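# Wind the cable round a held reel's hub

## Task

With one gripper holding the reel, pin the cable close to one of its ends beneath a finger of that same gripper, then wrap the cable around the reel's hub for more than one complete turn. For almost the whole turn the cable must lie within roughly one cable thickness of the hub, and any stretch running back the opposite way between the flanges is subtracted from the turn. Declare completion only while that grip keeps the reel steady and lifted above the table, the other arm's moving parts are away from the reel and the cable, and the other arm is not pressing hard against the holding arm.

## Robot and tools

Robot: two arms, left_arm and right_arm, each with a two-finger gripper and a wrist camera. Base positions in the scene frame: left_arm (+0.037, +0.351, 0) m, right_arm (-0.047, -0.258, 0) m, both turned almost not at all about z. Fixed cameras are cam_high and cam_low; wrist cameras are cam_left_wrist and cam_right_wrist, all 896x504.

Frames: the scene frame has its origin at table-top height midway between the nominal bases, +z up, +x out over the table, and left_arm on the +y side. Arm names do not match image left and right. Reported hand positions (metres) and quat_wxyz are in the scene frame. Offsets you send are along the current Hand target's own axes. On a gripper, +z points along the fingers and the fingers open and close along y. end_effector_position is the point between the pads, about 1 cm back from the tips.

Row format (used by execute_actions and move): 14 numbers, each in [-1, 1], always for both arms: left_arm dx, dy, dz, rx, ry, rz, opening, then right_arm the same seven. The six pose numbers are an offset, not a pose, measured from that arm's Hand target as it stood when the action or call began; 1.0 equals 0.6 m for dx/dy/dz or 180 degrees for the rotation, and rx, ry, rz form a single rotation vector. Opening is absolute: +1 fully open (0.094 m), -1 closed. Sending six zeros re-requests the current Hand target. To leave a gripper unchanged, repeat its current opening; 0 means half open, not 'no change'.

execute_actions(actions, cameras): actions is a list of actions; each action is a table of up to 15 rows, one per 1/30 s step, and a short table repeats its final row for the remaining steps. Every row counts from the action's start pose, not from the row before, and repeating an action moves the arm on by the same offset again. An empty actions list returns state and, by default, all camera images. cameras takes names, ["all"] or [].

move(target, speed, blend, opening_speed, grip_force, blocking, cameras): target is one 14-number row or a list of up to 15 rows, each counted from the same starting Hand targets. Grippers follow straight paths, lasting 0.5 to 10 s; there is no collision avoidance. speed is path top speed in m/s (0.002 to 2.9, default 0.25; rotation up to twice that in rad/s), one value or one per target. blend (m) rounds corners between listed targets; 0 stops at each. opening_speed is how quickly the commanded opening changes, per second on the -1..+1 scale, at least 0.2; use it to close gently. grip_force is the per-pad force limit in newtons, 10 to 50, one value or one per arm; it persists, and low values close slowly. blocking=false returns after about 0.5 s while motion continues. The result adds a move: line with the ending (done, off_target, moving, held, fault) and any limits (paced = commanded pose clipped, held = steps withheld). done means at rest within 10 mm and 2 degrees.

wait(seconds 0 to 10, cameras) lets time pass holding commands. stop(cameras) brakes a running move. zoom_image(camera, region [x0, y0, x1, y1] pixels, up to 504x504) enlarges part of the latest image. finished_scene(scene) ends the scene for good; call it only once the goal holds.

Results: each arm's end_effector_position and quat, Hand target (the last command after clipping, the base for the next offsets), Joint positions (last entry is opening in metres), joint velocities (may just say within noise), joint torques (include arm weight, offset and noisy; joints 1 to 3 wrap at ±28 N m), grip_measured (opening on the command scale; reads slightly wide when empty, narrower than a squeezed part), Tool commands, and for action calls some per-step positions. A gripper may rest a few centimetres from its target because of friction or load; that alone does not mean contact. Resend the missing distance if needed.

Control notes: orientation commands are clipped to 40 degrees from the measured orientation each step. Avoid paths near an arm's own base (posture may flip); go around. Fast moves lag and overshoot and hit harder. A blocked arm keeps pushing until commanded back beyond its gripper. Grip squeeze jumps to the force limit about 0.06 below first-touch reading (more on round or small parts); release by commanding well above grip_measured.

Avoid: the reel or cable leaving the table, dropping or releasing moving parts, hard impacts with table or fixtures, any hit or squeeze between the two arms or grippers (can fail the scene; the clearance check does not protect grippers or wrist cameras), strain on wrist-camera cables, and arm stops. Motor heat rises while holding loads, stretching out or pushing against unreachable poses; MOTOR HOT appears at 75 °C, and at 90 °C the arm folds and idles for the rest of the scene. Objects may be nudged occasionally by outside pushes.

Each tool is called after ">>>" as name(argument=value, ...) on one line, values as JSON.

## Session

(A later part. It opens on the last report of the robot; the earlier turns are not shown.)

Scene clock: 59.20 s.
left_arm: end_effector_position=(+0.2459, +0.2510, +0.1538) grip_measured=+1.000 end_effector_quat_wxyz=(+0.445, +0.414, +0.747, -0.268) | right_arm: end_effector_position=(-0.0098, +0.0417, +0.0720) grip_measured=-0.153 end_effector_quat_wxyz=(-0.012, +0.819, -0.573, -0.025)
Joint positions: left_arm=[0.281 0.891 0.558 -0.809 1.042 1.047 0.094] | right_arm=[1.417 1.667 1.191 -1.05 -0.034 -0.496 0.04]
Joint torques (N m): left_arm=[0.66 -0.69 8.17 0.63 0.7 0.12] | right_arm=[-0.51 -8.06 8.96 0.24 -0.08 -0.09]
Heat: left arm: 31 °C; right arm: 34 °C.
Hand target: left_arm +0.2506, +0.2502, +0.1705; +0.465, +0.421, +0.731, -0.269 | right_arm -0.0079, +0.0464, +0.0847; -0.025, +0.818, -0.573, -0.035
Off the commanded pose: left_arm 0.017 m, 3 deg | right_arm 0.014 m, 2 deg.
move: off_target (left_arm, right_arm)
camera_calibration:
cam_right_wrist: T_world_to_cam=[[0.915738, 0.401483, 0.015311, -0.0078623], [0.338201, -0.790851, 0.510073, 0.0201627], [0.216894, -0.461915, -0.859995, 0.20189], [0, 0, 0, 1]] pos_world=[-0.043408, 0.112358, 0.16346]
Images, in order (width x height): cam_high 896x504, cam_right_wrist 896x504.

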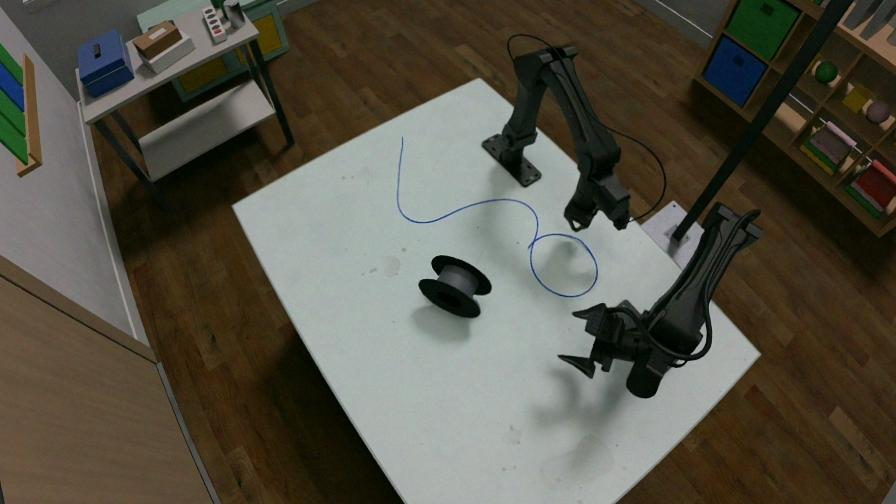

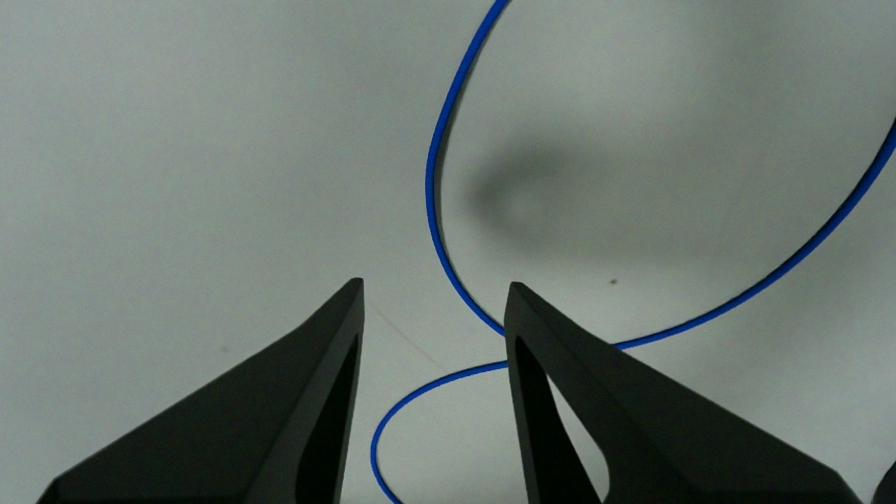

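>>> zoom_image(camera="cam_high", region=[500, 190, 640, 310])

Scaled by 3.600 from the camera's 896x504 image, which has a finer 1280x720 frame.

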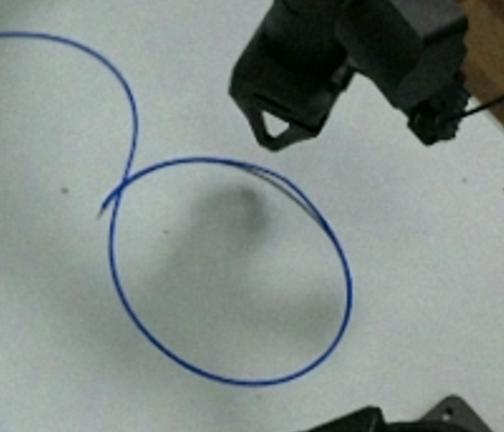

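>>> move(target=[0,0,0,0,0,0,1,-0.0852,0.0028,0.0075,0.0121,0,0.1384,-0.15], speed=0.15, cameras=["cam_high","cam_right_wrist"])

Scene clock: 63.80 s.
left_arm: end_effector_position=(+0.2459, +0.2510, +0.1538) grip_measured=+1.000 end_effector_quat_wxyz=(+0.445, +0.414, +0.747, -0.268) | right_arm: end_effector_position=(-0.0259, +0.0890, +0.0826) grip_measured=-0.153 end_effector_quat_wxyz=(+0.031, -0.675, +0.736, +0.031)
Joint positions: left_arm=[0.281 0.891 0.558 -0.809 1.042 1.047 0.094] | right_arm=[1.499 1.789 1.373 -1.067 -0.002 0.023 0.04]
Joint torques (N m): left_arm=[0.66 -0.65 8.24 0.64 0.7 0.12] | right_arm=[0.5 -6.24 9.28 0.4 -0.01 0.02]
Heat: left arm: 31 °C; right arm: 35 °C.
Hand target: left_arm +0.2506, +0.2502, +0.1705; +0.465, +0.421, +0.731, -0.269 | right_arm -0.0270, +0.0940, +0.0846; -0.032, +0.675, -0.737, -0.029
Off the commanded pose: left_arm 0.017 m, 3 deg | right_arm 0.006 m, 0 deg.
move: off_target (left_arm)
camera_calibration:
cam_right_wrist: T_world_to_cam=[[0.999426, -0.0255506, 0.0222594, 0.0273188], [-0.0331193, -0.87551, 0.482063, 0.057906], [0.00717136, -0.482523, -0.875854, 0.23396], [0, 0, 0, 1]] pos_world=[-0.0270631, 0.164286, 0.176392]
Images, in order (width x height): cam_high 896x504, cam_right_wrist 896x504.

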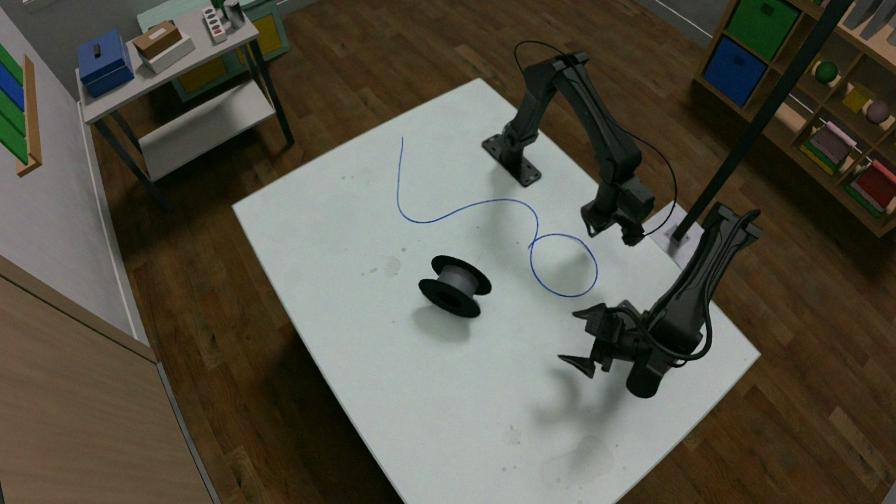

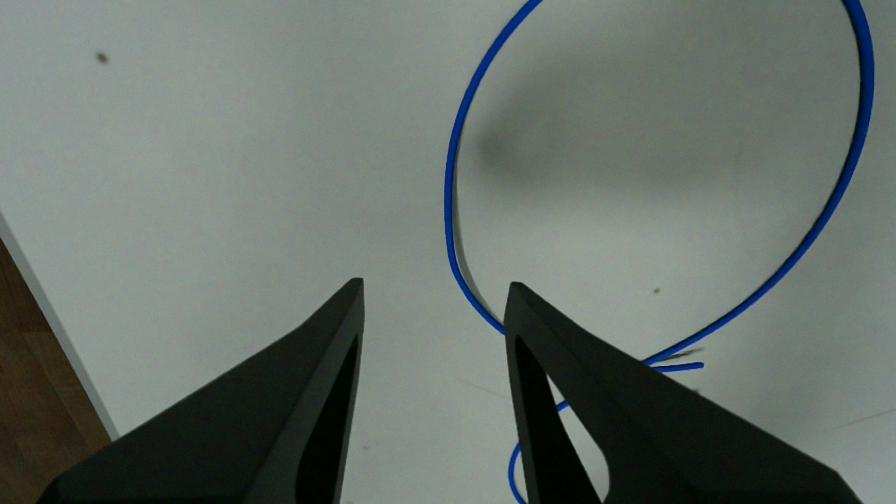

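>>> move(target=[[0,0,0,0,0,0,1,0.0114,0.003,0.115,0,0,0,-0.15],[0,0,0,0,0,0,1,0.0114,0.003,0.135,0,0,0,-0.15]], speed=[0.12,0.04], blend=0.005, cameras=["cam_right_wrist"])

Scene clock: 65.93 s.
left_arm: end_effector_position=(+0.2459, +0.2510, +0.1538) grip_measured=+1.000 end_effector_quat_wxyz=(+0.445, +0.414, +0.747, -0.268) | right_arm: end_effector_position=(-0.0270, +0.0956, +0.0127) grip_measured=-0.153 end_effector_quat_wxyz=(+0.034, -0.675, +0.737, +0.034)
Joint positions: left_arm=[0.281 0.891 0.558 -0.809 1.042 1.047 0.094] | right_arm=[1.504 1.886 1.206 -0.795 -0.001 0.029 0.04]
Joint torques (N m): left_arm=[0.66 -0.68 8.21 0.64 0.7 0.11] | right_arm=[0.59 -6.79 4.82 0.69 0 0.03]
Heat: left arm: 31 °C; right arm: 34 °C.
Hand target: left_arm +0.2506, +0.2502, +0.1705; +0.465, +0.421, +0.731, -0.269 | right_arm -0.0288, +0.0944, +0.0034; +0.032, -0.675, +0.736, +0.029
Off the commanded pose: left_arm 0.017 m, 3 deg | right_arm 0.010 m, 1 deg.
move: off_target (left_arm)
camera_calibration:
cam_right_wrist: T_world_to_cam=[[0.999386, -0.0268756, 0.0224627, 0.0303066], [-0.0343234, -0.87929, 0.475048, 0.0976804], [0.00698401, -0.475528, -0.879673, 0.175302], [0, 0, 0, 1]] pos_world=[-0.0281596, 0.170065, 0.107125]
Images, in order (width x height): cam_right_wrist 896x504.

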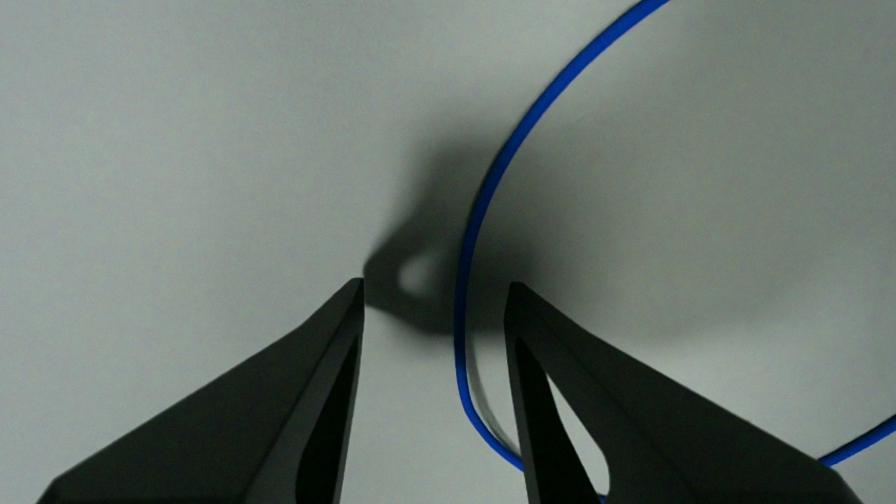

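>>> move(target=[0,0,0,0,0,0,1,0,0,0,0,0,0,-1], opening_speed=1.0, cameras=["cam_right_wrist"])

Scene clock: 67.30 s.
left_arm: end_effector_position=(+0.2459, +0.2510, +0.1538) grip_measured=+1.000 end_effector_quat_wxyz=(+0.445, +0.414, +0.747, -0.268) | right_arm: end_effector_position=(-0.0269, +0.0957, +0.0127) grip_measured=-0.983 end_effector_quat_wxyz=(+0.034, -0.674, +0.737, +0.034)
Joint positions: left_arm=[0.281 0.891 0.558 -0.809 1.042 1.047 0.094] | right_arm=[1.504 1.886 1.206 -0.795 -0.001 0.029 0.001]
Joint torques (N m): left_arm=[0.64 -0.69 8.2 0.63 0.7 0.11] | right_arm=[0.46 -6.6 4.77 0.66 0.02 0.05]
Heat: left arm: 31 °C; right arm: 34 °C.
Hand target: left_arm +0.2506, +0.2502, +0.1705; +0.465, +0.421, +0.731, -0.269 | right_arm -0.0288, +0.0944, +0.0034; +0.032, -0.675, +0.737, +0.029
Off the commanded pose: left_arm 0.017 m, 3 deg | right_arm 0.010 m, 1 deg.
move: off_target (left_arm)
camera_calibration:
cam_right_wrist: T_world_to_cam=[[0.999368, -0.0272758, 0.0227827, 0.0302419], [-0.0348249, -0.879457, 0.474703, 0.0978214], [0.00708848, -0.475197, -0.879851, 0.175315], [0, 0, 0, 1]] pos_world=[-0.0280589, 0.170164, 0.107126]
Images, in order (width x height): cam_right_wrist 896x504.

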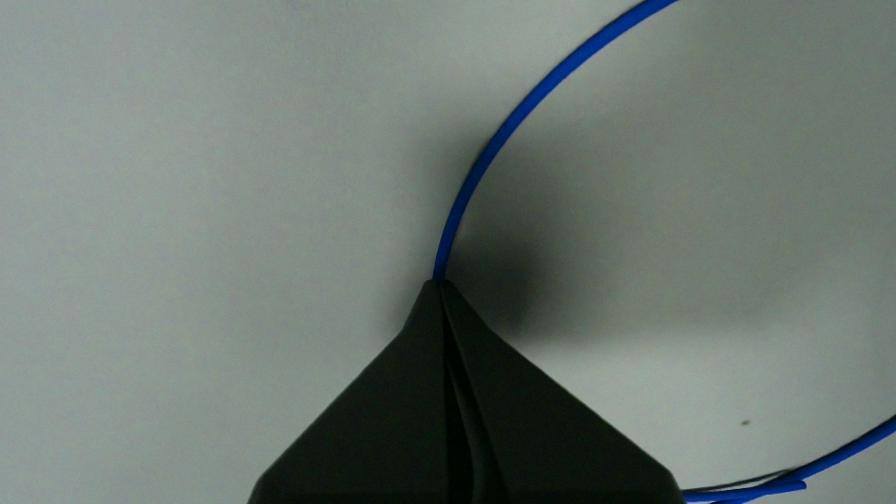

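>>> move(target=[[0,0,0,0,0,0,1,0,0,0,0,0,0,-0.4],[0,0,0,0,0,0,1,0,0,0.010,0,0,0,-0.4]], speed=0.04, opening_speed=1.0, cameras=["cam_right_wrist"])

>>> move(target=[0,0,0,0,0,0,1,0,0,0,0,0,0,-1], opening_speed=0.7, cameras=["cam_right_wrist"])

Scene clock: 69.40 s.
left_arm: end_effector_position=(+0.2459, +0.2510, +0.1538) grip_measured=+1.000 end_effector_quat_wxyz=(+0.445, +0.414, +0.747, -0.268) | right_arm: end_effector_position=(-0.0269, +0.0960, +0.0083) grip_measured=-0.403 end_effector_quat_wxyz=(+0.034, -0.674, +0.737, +0.034)
Joint positions: left_arm=[0.281 0.891 0.558 -0.809 1.042 1.047 0.094] | right_arm=[1.504 1.894 1.198 -0.779 -0.001 0.03 0.028]
Joint torques (N m): left_arm=[0.66 -0.68 8.2 0.64 0.68 0.11] | right_arm=[0.54 -6.41 4.53 0.72 -0.01 0.08]
Heat: left arm: 30 °C; right arm: 34 °C.
Hand target: left_arm +0.2506, +0.2502, +0.1705; +0.465, +0.421, +0.731, -0.269 | right_arm -0.0287, +0.0949, -0.0026; +0.032, -0.675, +0.737, +0.029
Off the commanded pose: left_arm 0.017 m, 3 deg | right_arm 0.011 m, 1 deg.
move: off_target (left_arm, right_arm)
camera_calibration:
cam_right_wrist: T_world_to_cam=[[0.999346, -0.0277525, 0.0231604, 0.030289], [-0.0354236, -0.879451, 0.47467, 0.100116], [0.0071952, -0.47518, -0.879859, 0.171675], [0, 0, 0, 1]] pos_world=[-0.027958, 0.170464, 0.102826]
Images, in order (width x height): cam_right_wrist 896x504.

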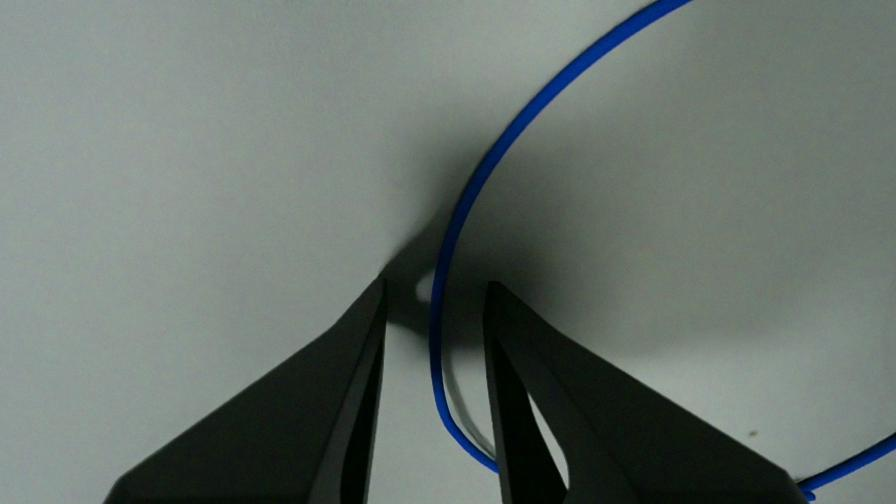

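Scene clock: 70.47 s.
left_arm: end_effector_position=(+0.2459, +0.2510, +0.1538) grip_measured=+1.000 end_effector_quat_wxyz=(+0.445, +0.414, +0.747, -0.268) | right_arm: end_effector_position=(-0.0264, +0.0979, +0.0085) grip_measured=-0.944 end_effector_quat_wxyz=(+0.037, -0.674, +0.737, +0.036)
Joint positions: left_arm=[0.281 0.891 0.558 -0.809 1.042 1.047 0.094] | right_arm=[1.504 1.894 1.198 -0.771 0.001 0.03 0.003]
Joint torques (N m): left_arm=[0.65 -0.7 8.23 0.63 0.7 0.12] | right_arm=[0.62 -6.57 4.57 0.71 -0.02 0.07]
Heat: left arm: 30 °C; right arm: 34 °C.
Hand target: left_arm +0.2506, +0.2502, +0.1705; +0.465, +0.421, +0.731, -0.269 | right_arm -0.0288, +0.0950, -0.0026; +0.032, -0.675, +0.737, +0.029
Off the commanded pose: left_arm 0.017 m, 3 deg | right_arm 0.012 m, 1 deg.
move: off_target (left_arm, right_arm)
camera_calibration:
cam_right_wrist: T_world_to_cam=[[0.999284, -0.0281081, 0.0253296, 0.0299454], [-0.0366986, -0.882993, 0.46795, 0.102081], [0.00921268, -0.468545, -0.883392, 0.172159], [0, 0, 0, 1]] pos_world=[-0.0277638, 0.171643, 0.103557]
Images, in order (width x height): cam_right_wrist 896x504.

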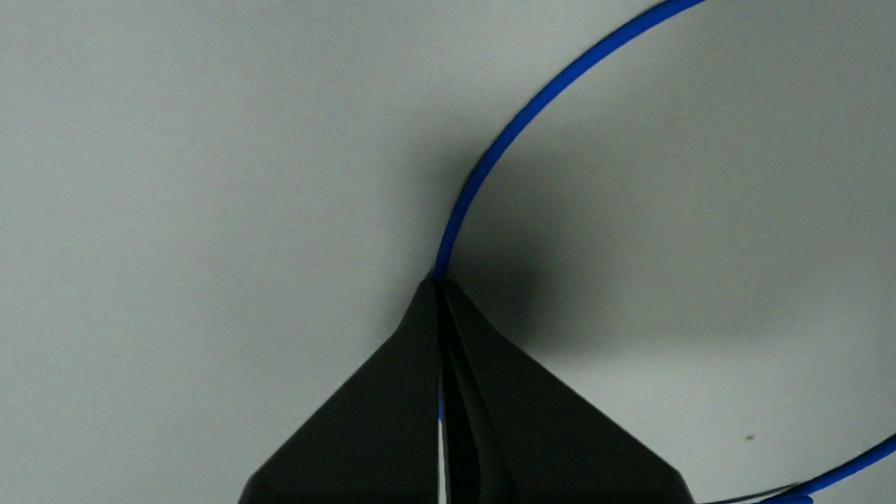

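>>> move(target=[-0.0779,0.016,0.2417,0,0,0,0.3,0,0,0,0,0,0,-1], speed=0.2, cameras=["cam_high","cam_low","cam_left_wrist"])

Scene clock: 73.83 s.
left_arm: end_effector_position=(+0.3240, +0.1309, +0.1332) grip_measured=+0.302 end_effector_quat_wxyz=(+0.440, +0.417, +0.747, -0.271) | right_arm: end_effector_position=(-0.0264, +0.0979, +0.0085) grip_measured=-0.944 end_effector_quat_wxyz=(+0.037, -0.674, +0.737, +0.036)
Joint positions: left_arm=[-0.378 1.266 0.558 0.111 0.595 0.321 0.061] | right_arm=[1.504 1.894 1.198 -0.771 0.001 0.03 0.003]
Joint torques (N m): left_arm=[-0.73 -3.56 8.23 1.55 0.15 -0.01] | right_arm=[0.7 -6.35 4.72 0.72 0.01 0.08]
Heat: left arm: 31 °C; right arm: 34 °C.
Hand target: left_arm +0.3345, +0.1240, +0.1516; +0.465, +0.422, +0.731, -0.269 | right_arm -0.0288, +0.0950, -0.0026; +0.032, -0.675, +0.737, +0.029
Off the commanded pose: left_arm 0.022 m, 3 deg | right_arm 0.012 m, 1 deg.
move: off_target (left_arm, right_arm)
camera_calibration:
cam_left_wrist: T_world_to_cam=[[-0.866371, -0.49027, 0.0950609, 0.330902], [-0.479223, 0.762605, -0.434486, 0.127304], [0.140522, -0.421982, -0.895648, 0.238842], [0, 0, 0, 1]] pos_world=[0.314128, 0.165936, 0.237774]
Images, in order (width x height): cam_high 896x504, cam_low 896x504, cam_left_wrist 896x504.

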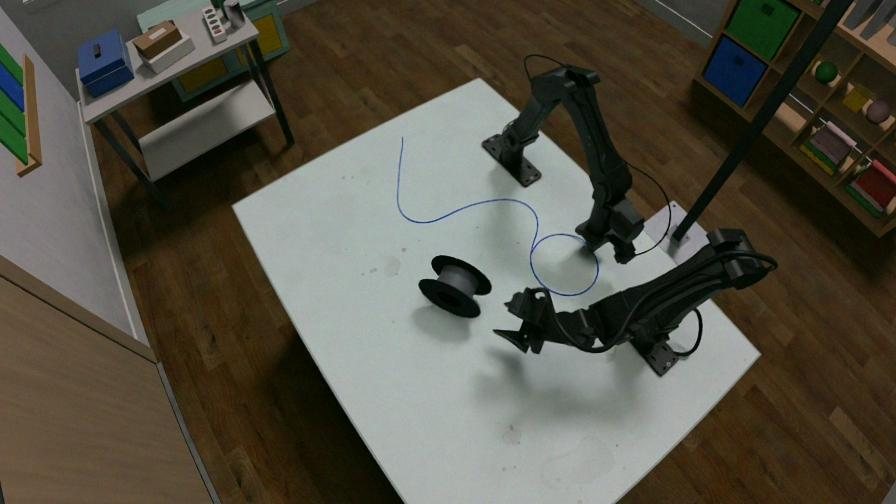

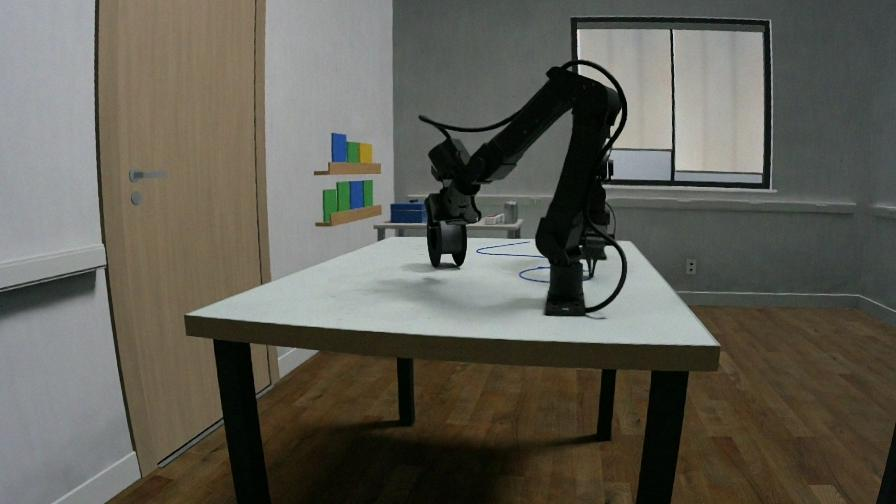

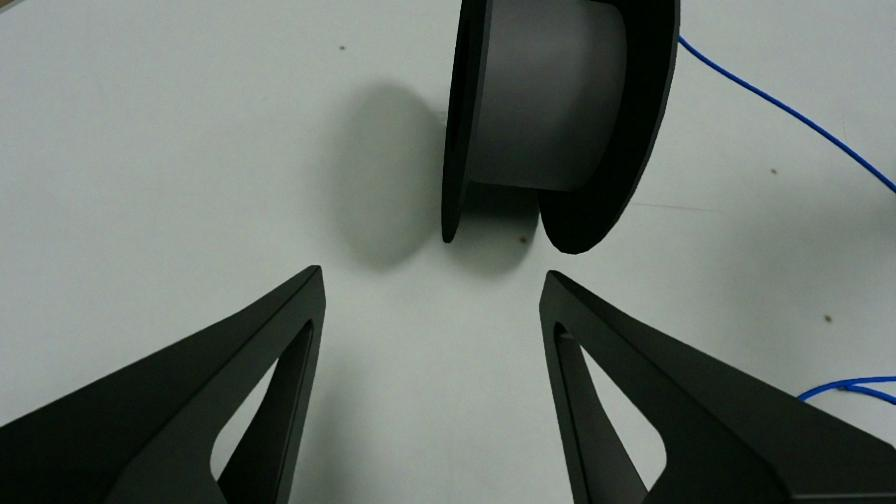

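>>> move(target=[[0,0,0,0,0,0,0.3,-0.0058,0,-0.0665,0,0,0,-1],[0,0,0,0,0,0,0.3,0.0698,-0.1073,-0.3453,0.077,-0.143,0.1215,-1],[0,0,0,0,0,0,0.3,0.276,-0.4115,-0.5642,0.1546,-0.2856,0.2430,-1]], speed=[0.1,0.2,0.2], blend=[0.02,0.04,0], cameras=["cam_high","cam_low","cam_right_wrist","cam_left_wrist"])

Scene clock: 84.53 s.
left_arm: end_effector_position=(+0.3242, +0.1309, +0.1333) grip_measured=+0.302 end_effector_quat_wxyz=(+0.441, +0.417, +0.747, -0.271) | right_arm: end_effector_position=(+0.1967, -0.1210, +0.3043) grip_measured=-0.944 end_effector_quat_wxyz=(+0.456, -0.260, +0.838, +0.147)
Joint positions: left_arm=[-0.378 1.266 0.558 0.112 0.594 0.321 0.061] | right_arm=[0.375 0.866 1.126 -0.843 -0.193 -0.115 0.003]
Joint torques (N m): left_arm=[-0.79 -3.51 8.25 1.55 0.14 -0.03] | right_arm=[-0.73 0.29 9.52 1.91 -0.19 -0.08]
Heat: left arm: 32 °C; right arm: 33 °C.
Hand target: left_arm +0.3345, +0.1240, +0.1516; +0.465, +0.421, +0.731, -0.269 | right_arm +0.2001, -0.1199, +0.3206; +0.477, -0.261, +0.826, +0.150
Off the commanded pose: left_arm 0.022 m, 3 deg | right_arm 0.017 m, 3 deg.
move: off_target (left_arm, right_arm); blend cut to 0.0199 m at target 1
camera_calibration:
cam_left_wrist: T_world_to_cam=[[-0.866211, -0.490614, 0.0947474, 0.331062], [-0.479335, 0.762316, -0.43487, 0.127571], [0.141126, -0.422105, -0.895495, 0.238713], [0, 0, 0, 1]] pos_world=[0.31423, 0.165936, 0.237875]
cam_right_wrist: T_world_to_cam=[[0.583304, -0.810398, 0.054874, -0.228515], [-0.73187, -0.55368, -0.397247, 0.218505], [0.352311, 0.191555, -0.91607, 0.351202], [0, 0, 0, 1]] pos_world=[0.169479, -0.131481, 0.421066]

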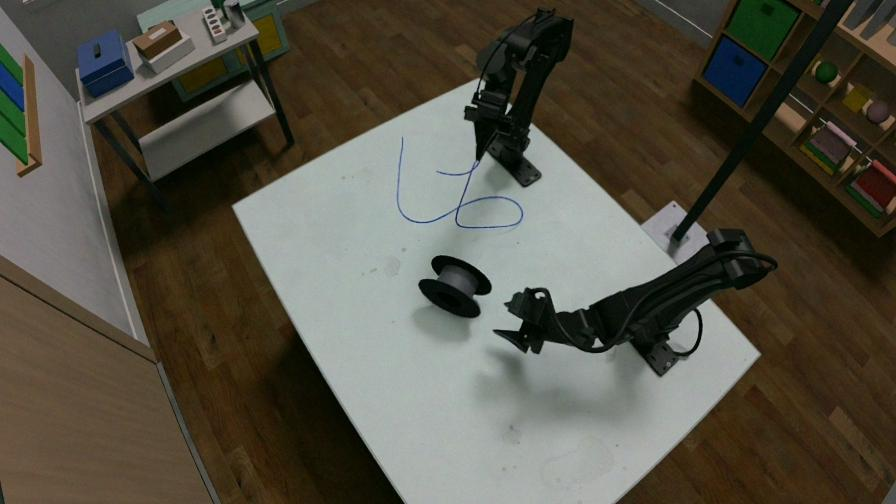

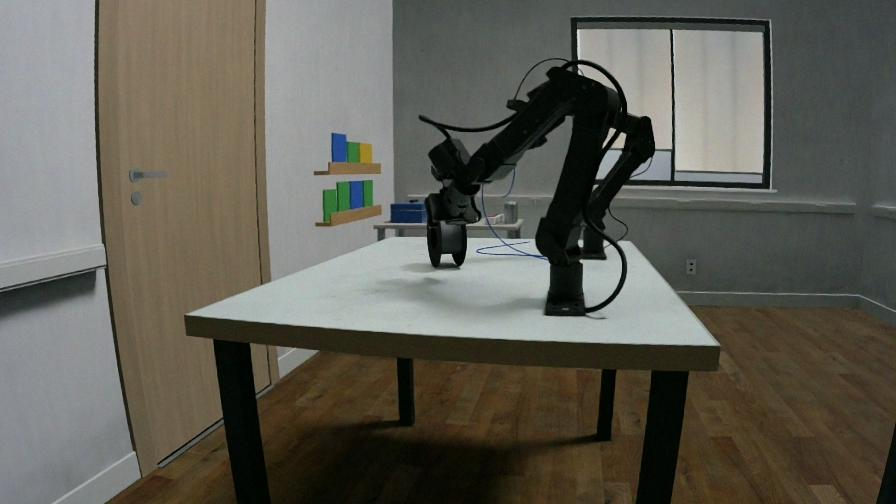

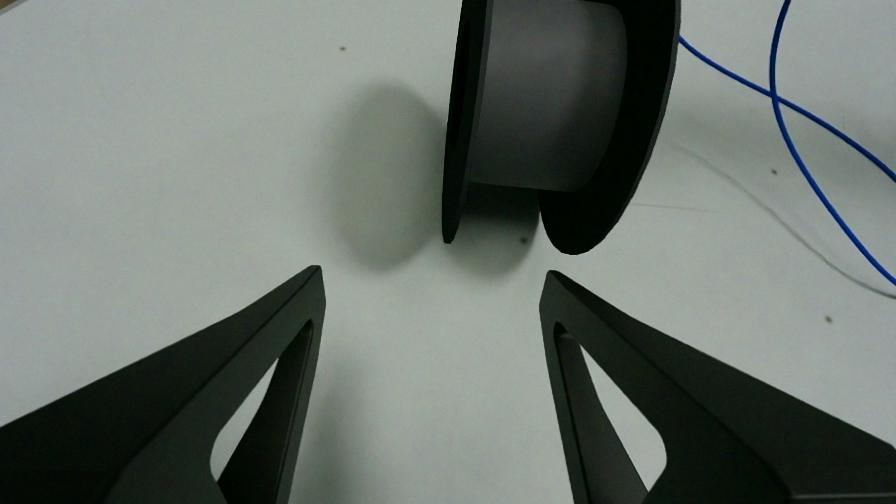

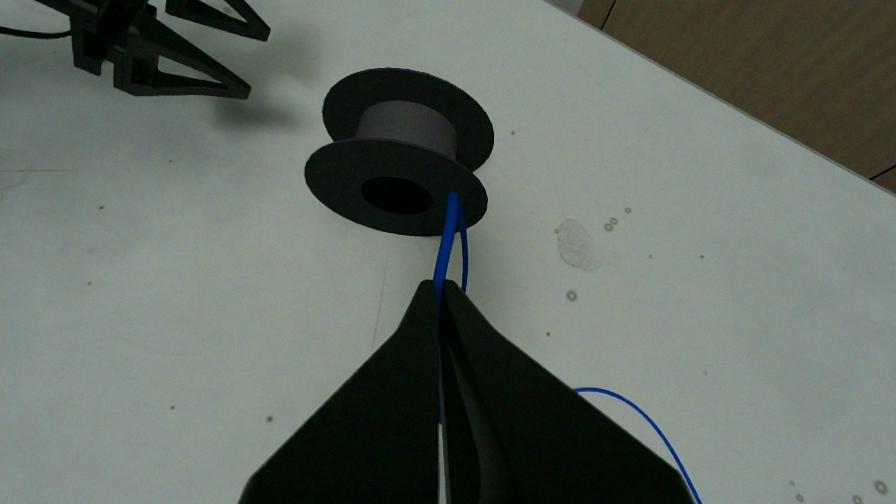

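>>> zoom_image(camera="cam_high", region=[390, 110, 550, 250])

>>> zoom_image(camera="cam_low", region=[430, 100, 660, 270])

Scaled by 3.150 from the camera's 896x504 image, which has a finer 1280x720 frame.

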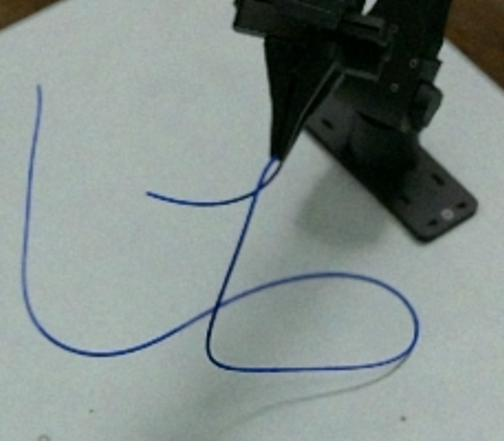

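Scaled by 2.191 from the camera's 896x504 image, which has a finer 1280x720 frame.

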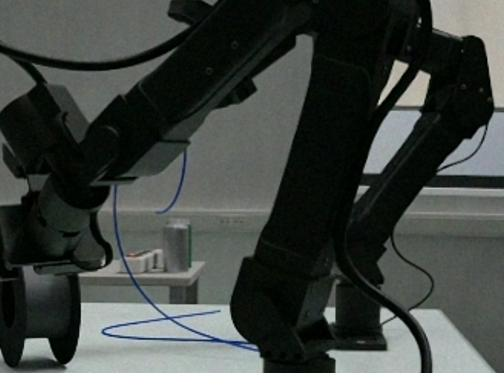

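>>> move(target=[[0,0,0,0,0,0,0.3,-0.08,-0.0,0.03,-0.1247,-0.1471,0.5491,-1],[0,0,0,0,0,0,0.3,-0.2033,-0.0512,0.2552,-0.1247,-0.1471,0.5491,-1]], speed=[0.25,0.2], blend=[0.03,0], cameras=["cam_high","cam_low","cam_right_wrist","cam_left_wrist"])

Scene clock: 92.73 s.
left_arm: end_effector_position=(+0.3242, +0.1309, +0.1333) grip_measured=+0.302 end_effector_quat_wxyz=(+0.441, +0.417, +0.747, -0.271) | right_arm: end_effector_position=(+0.3710, -0.0336, +0.3313) grip_measured=-0.944 end_effector_quat_wxyz=(+0.290, +0.417, +0.590, +0.627)
Joint positions: left_arm=[-0.378 1.266 0.558 0.112 0.594 0.321 0.061] | right_arm=[0.462 1.395 1.012 0.338 -0.052 1.751 0.003]
Joint torques (N m): left_arm=[-0.79 -3.45 8.25 1.55 0.15 -0.03] | right_arm=[-0.66 -4.71 11.33 2.13 -0.13 -0.08]
Heat: left arm: 32 °C; right arm: 34 °C.
Hand target: left_arm +0.3345, +0.1240, +0.1516; +0.465, +0.421, +0.731, -0.269 | right_arm +0.3763, -0.0341, +0.3497; +0.300, +0.407, +0.578, +0.641
Off the commanded pose: left_arm 0.022 m, 3 deg | right_arm 0.019 m, 3 deg.
move: off_target (left_arm, right_arm)
camera_calibration:
cam_left_wrist: T_world_to_cam=[[-0.866211, -0.490614, 0.0947474, 0.331062], [-0.479335, 0.762316, -0.43487, 0.127571], [0.141126, -0.422105, -0.895495, 0.238713], [0, 0, 0, 1]] pos_world=[0.31423, 0.165936, 0.237875]
cam_right_wrist: T_world_to_cam=[[-0.116287, 0.0704508, -0.990714, 0.374669], [-0.888505, 0.438414, 0.135466, 0.320184], [0.443887, 0.896007, 0.0116139, -0.0199587], [0, 0, 0, 1]] pos_world=[0.336914, -0.148886, 0.328048]

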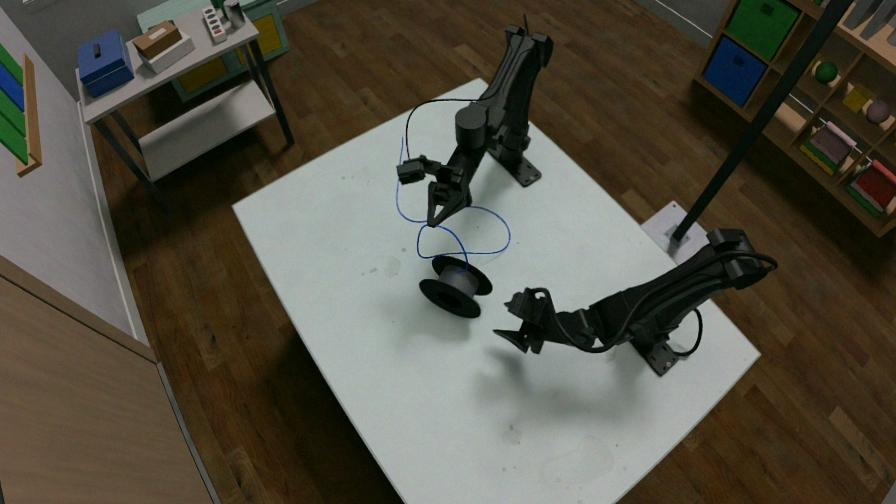

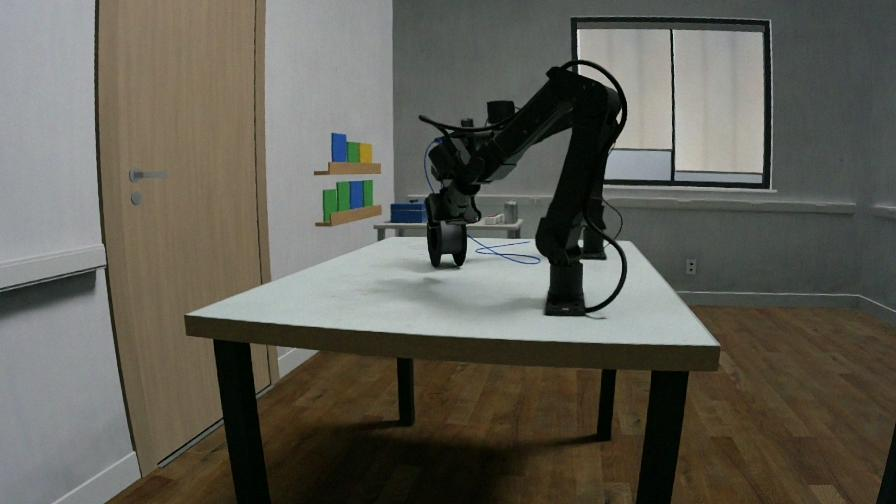

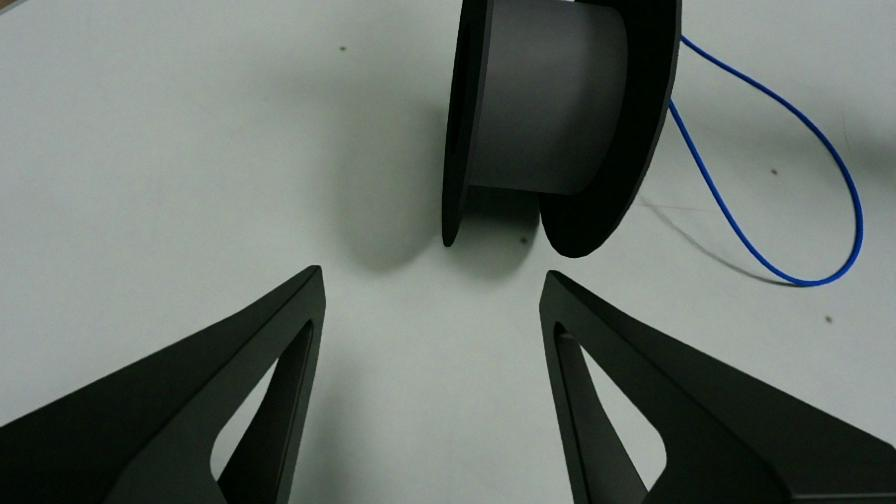

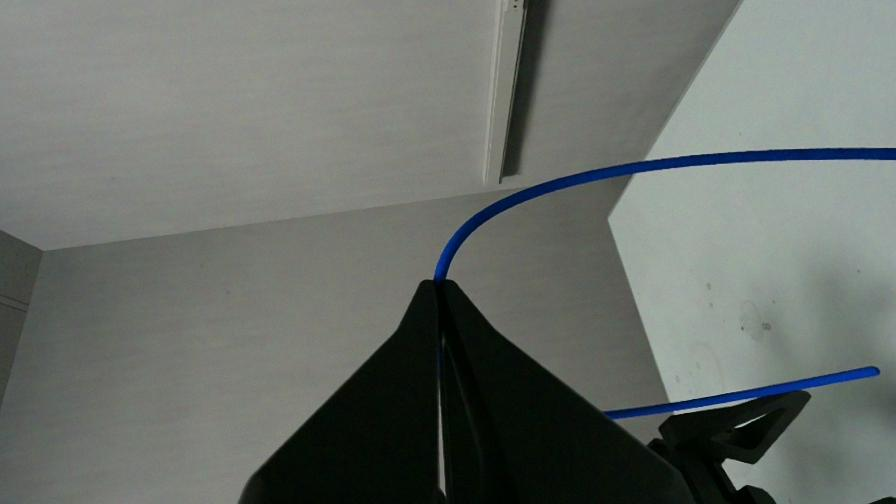

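>>> zoom_image(camera="cam_high", region=[385, 180, 535, 330])

Scaled by 3.360 from the camera's 896x504 image, which has a finer 1280x720 frame.

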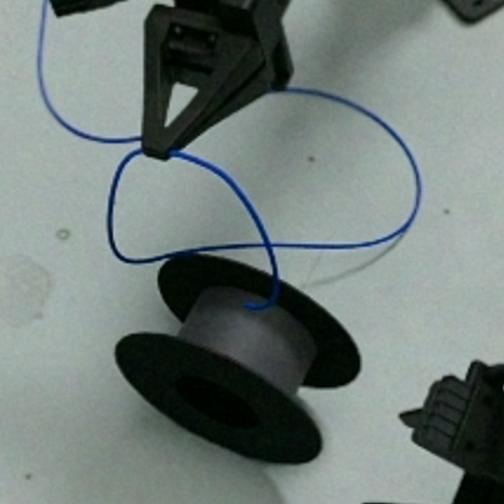

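>>> move(target=[0,0,0,0,0,0,0.3,-0.0013,-0.0506,0.0215,0,0,0.0833,-1], speed=0.15, cameras=["cam_high","cam_right_wrist","cam_left_wrist"])

>>> zoom_image(camera="cam_high", region=[405, 200, 515, 330])

Scene clock: 103.00 s.
left_arm: end_effector_position=(+0.3242, +0.1309, +0.1333) grip_measured=+0.302 end_effector_quat_wxyz=(+0.441, +0.417, +0.747, -0.271) | right_arm: end_effector_position=(+0.3856, -0.0272, +0.3303) grip_measured=-0.944 end_effector_quat_wxyz=(+0.215, +0.478, +0.516, +0.678)
Joint positions: left_arm=[-0.378 1.266 0.558 0.112 0.594 0.321 0.061] | right_arm=[0.462 1.467 1.012 0.467 -0.047 2.012 0.003]
Joint torques (N m): left_arm=[-0.76 -3.47 8.24 1.55 0.16 -0.04] | right_arm=[0.9 -4.62 6 2.08 0.06 -0.03]
Heat: left arm: 33 °C; right arm: 35 °C.
Hand target: left_arm +0.3345, +0.1240, +0.1516; +0.465, +0.421, +0.731, -0.269 | right_arm +0.3853, -0.0237, +0.3196; +0.214, +0.479, +0.520, +0.674
Off the commanded pose: left_arm 0.022 m, 3 deg | right_arm 0.011 m, 1 deg.
move: off_target (left_arm, right_arm)
camera_calibration:
cam_left_wrist: T_world_to_cam=[[-0.866211, -0.490614, 0.0947474, 0.331062], [-0.479335, 0.762316, -0.43487, 0.127571], [0.141126, -0.422105, -0.895495, 0.238713], [0, 0, 0, 1]] pos_world=[0.31423, 0.165936, 0.237875]
cam_right_wrist: T_world_to_cam=[[-0.190983, 0.315142, -0.929629, 0.390293], [-0.86685, 0.39019, 0.310359, 0.262883], [0.460539, 0.865123, 0.198661, -0.101145], [0, 0, 0, 1]] pos_world=[0.349001, -0.138069, 0.301333]
Images, in order (width x height): cam_high 896x504, cam_left_wrist 896x504, cam_right_wrist 896x504.

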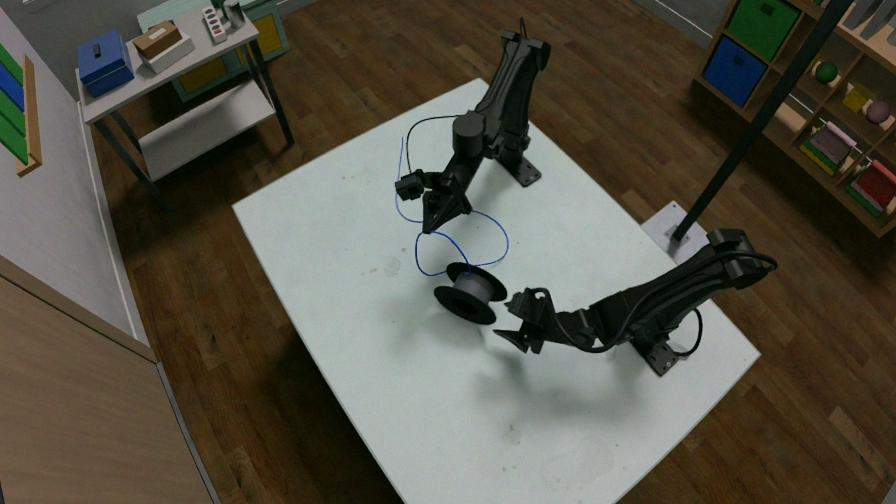

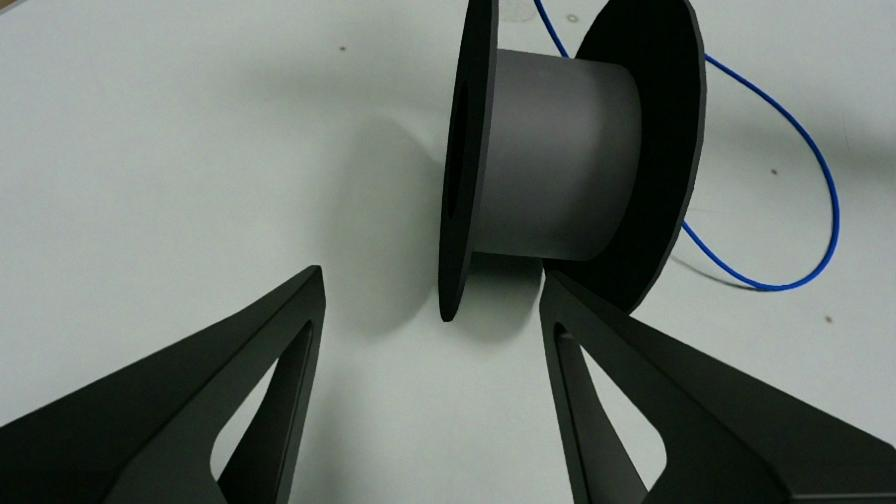

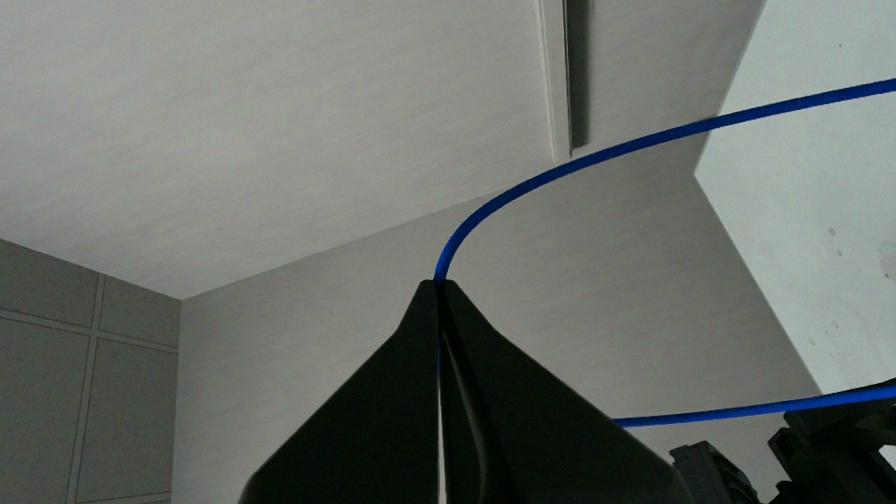

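Scaled by 3.877 from the camera's 896x504 image, which has a finer 1280x720 frame.

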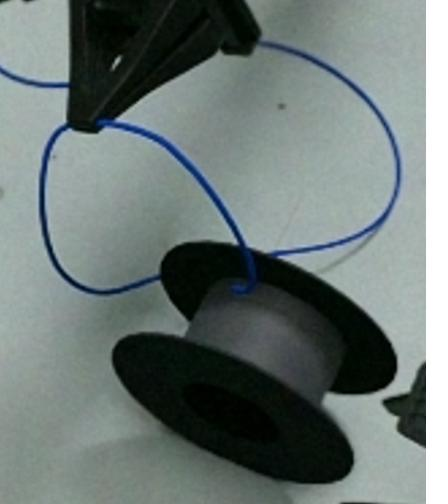

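>>> wait(seconds=0.3, cameras=["cam_high","cam_left_wrist"])

Scene clock: 104.07 s.
left_arm: end_effector_position=(+0.3242, +0.1309, +0.1333) grip_measured=+0.302 end_effector_quat_wxyz=(+0.441, +0.417, +0.747, -0.271) | right_arm: end_effector_position=(+0.3856, -0.0272, +0.3303) grip_measured=-0.944 end_effector_quat_wxyz=(+0.214, +0.478, +0.516, +0.678)
Joint positions: left_arm=[-0.378 1.266 0.558 0.112 0.594 0.321 0.061] | right_arm=[0.462 1.467 1.012 0.467 -0.047 2.012 0.003]
Joint torques (N m): left_arm=[-0.77 -3.49 8.21 1.54 0.15 -0.02] | right_arm=[0.92 -4.92 6.22 2.18 -0.01 -0.04]
Heat: left arm: 33 °C; right arm: 35 °C.
Hand target: left_arm +0.3345, +0.1240, +0.1516; +0.465, +0.421, +0.731, -0.269 | right_arm +0.3853, -0.0237, +0.3196; +0.214, +0.479, +0.520, +0.674
Tool commands: left_gripper/opening=+0.3 right_gripper/opening=-1.0
Off the commanded pose: left_arm 0.022 m, 3 deg | right_arm 0.011 m, 1 deg.
wait: 0.30 s; at rest from the start
camera_calibration:
cam_left_wrist: T_world_to_cam=[[-0.866211, -0.490614, 0.0947474, 0.331062], [-0.479335, 0.762316, -0.43487, 0.127571], [0.141126, -0.422105, -0.895495, 0.238713], [0, 0, 0, 1]] pos_world=[0.31423, 0.165936, 0.237875]
Images, in order (width x height): cam_high 896x504, cam_left_wrist 896x504.

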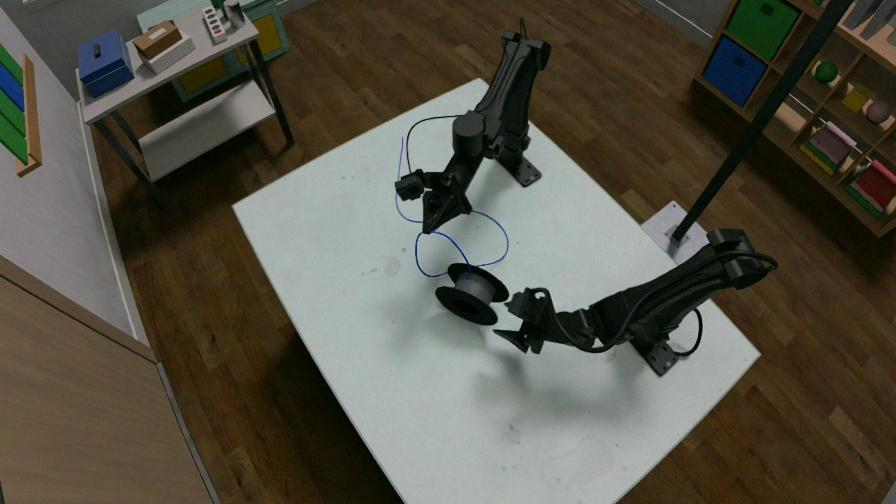

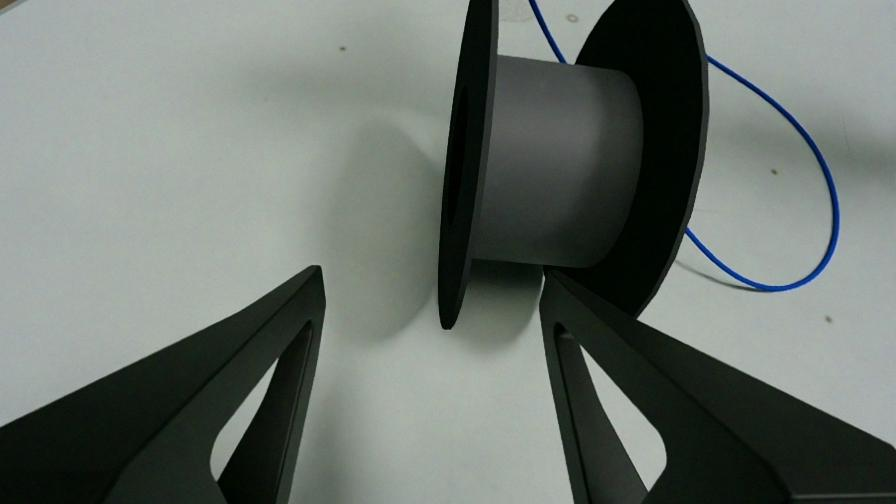

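>>> wait(seconds=0.2, cameras=["cam_left_wrist"])

Scene clock: 104.73 s.
left_arm: end_effector_position=(+0.3242, +0.1309, +0.1333) grip_measured=+0.302 end_effector_quat_wxyz=(+0.441, +0.417, +0.747, -0.271) | right_arm: end_effector_position=(+0.3856, -0.0272, +0.3303) grip_measured=-0.944 end_effector_quat_wxyz=(+0.214, +0.478, +0.516, +0.678)
Joint positions: left_arm=[-0.378 1.266 0.558 0.112 0.594 0.321 0.061] | right_arm=[0.462 1.467 1.012 0.467 -0.047 2.012 0.003]
Joint torques (N m): left_arm=[-0.77 -3.45 8.25 1.55 0.13 -0.03] | right_arm=[0.55 -4.81 6.17 2.13 0.03 0]
Heat: left arm: 33 °C; right arm: 35 °C.
Hand target: left_arm +0.3345, +0.1240, +0.1516; +0.465, +0.421, +0.731, -0.269 | right_arm +0.3853, -0.0237, +0.3196; +0.214, +0.479, +0.520, +0.674
Tool commands: left_gripper/opening=+0.3 right_gripper/opening=-1.0
Off the commanded pose: left_arm 0.022 m, 3 deg | right_arm 0.011 m, 1 deg.
wait: 0.20 s; at rest from the start
camera_calibration:
cam_left_wrist: T_world_to_cam=[[-0.866211, -0.490614, 0.0947474, 0.331062], [-0.479335, 0.762316, -0.43487, 0.127571], [0.141126, -0.422105, -0.895495, 0.238713], [0, 0, 0, 1]] pos_world=[0.31423, 0.165936, 0.237875]
Images, in order (width x height): cam_left_wrist 896x504.

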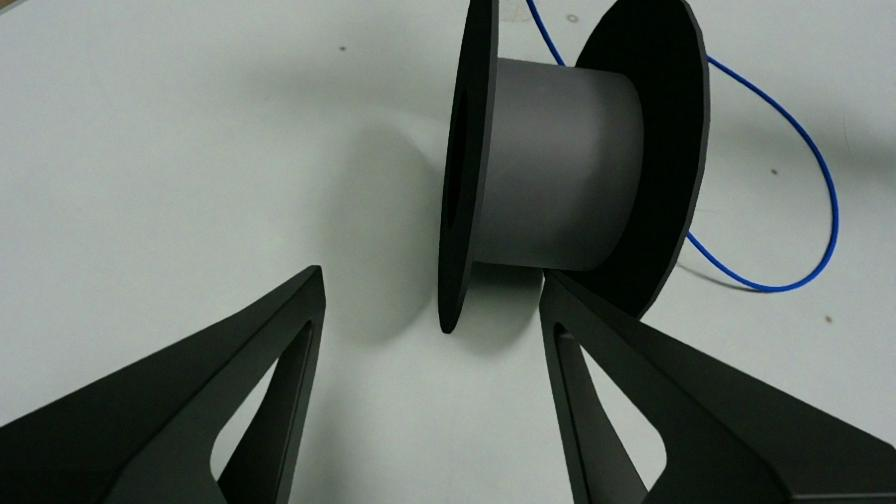

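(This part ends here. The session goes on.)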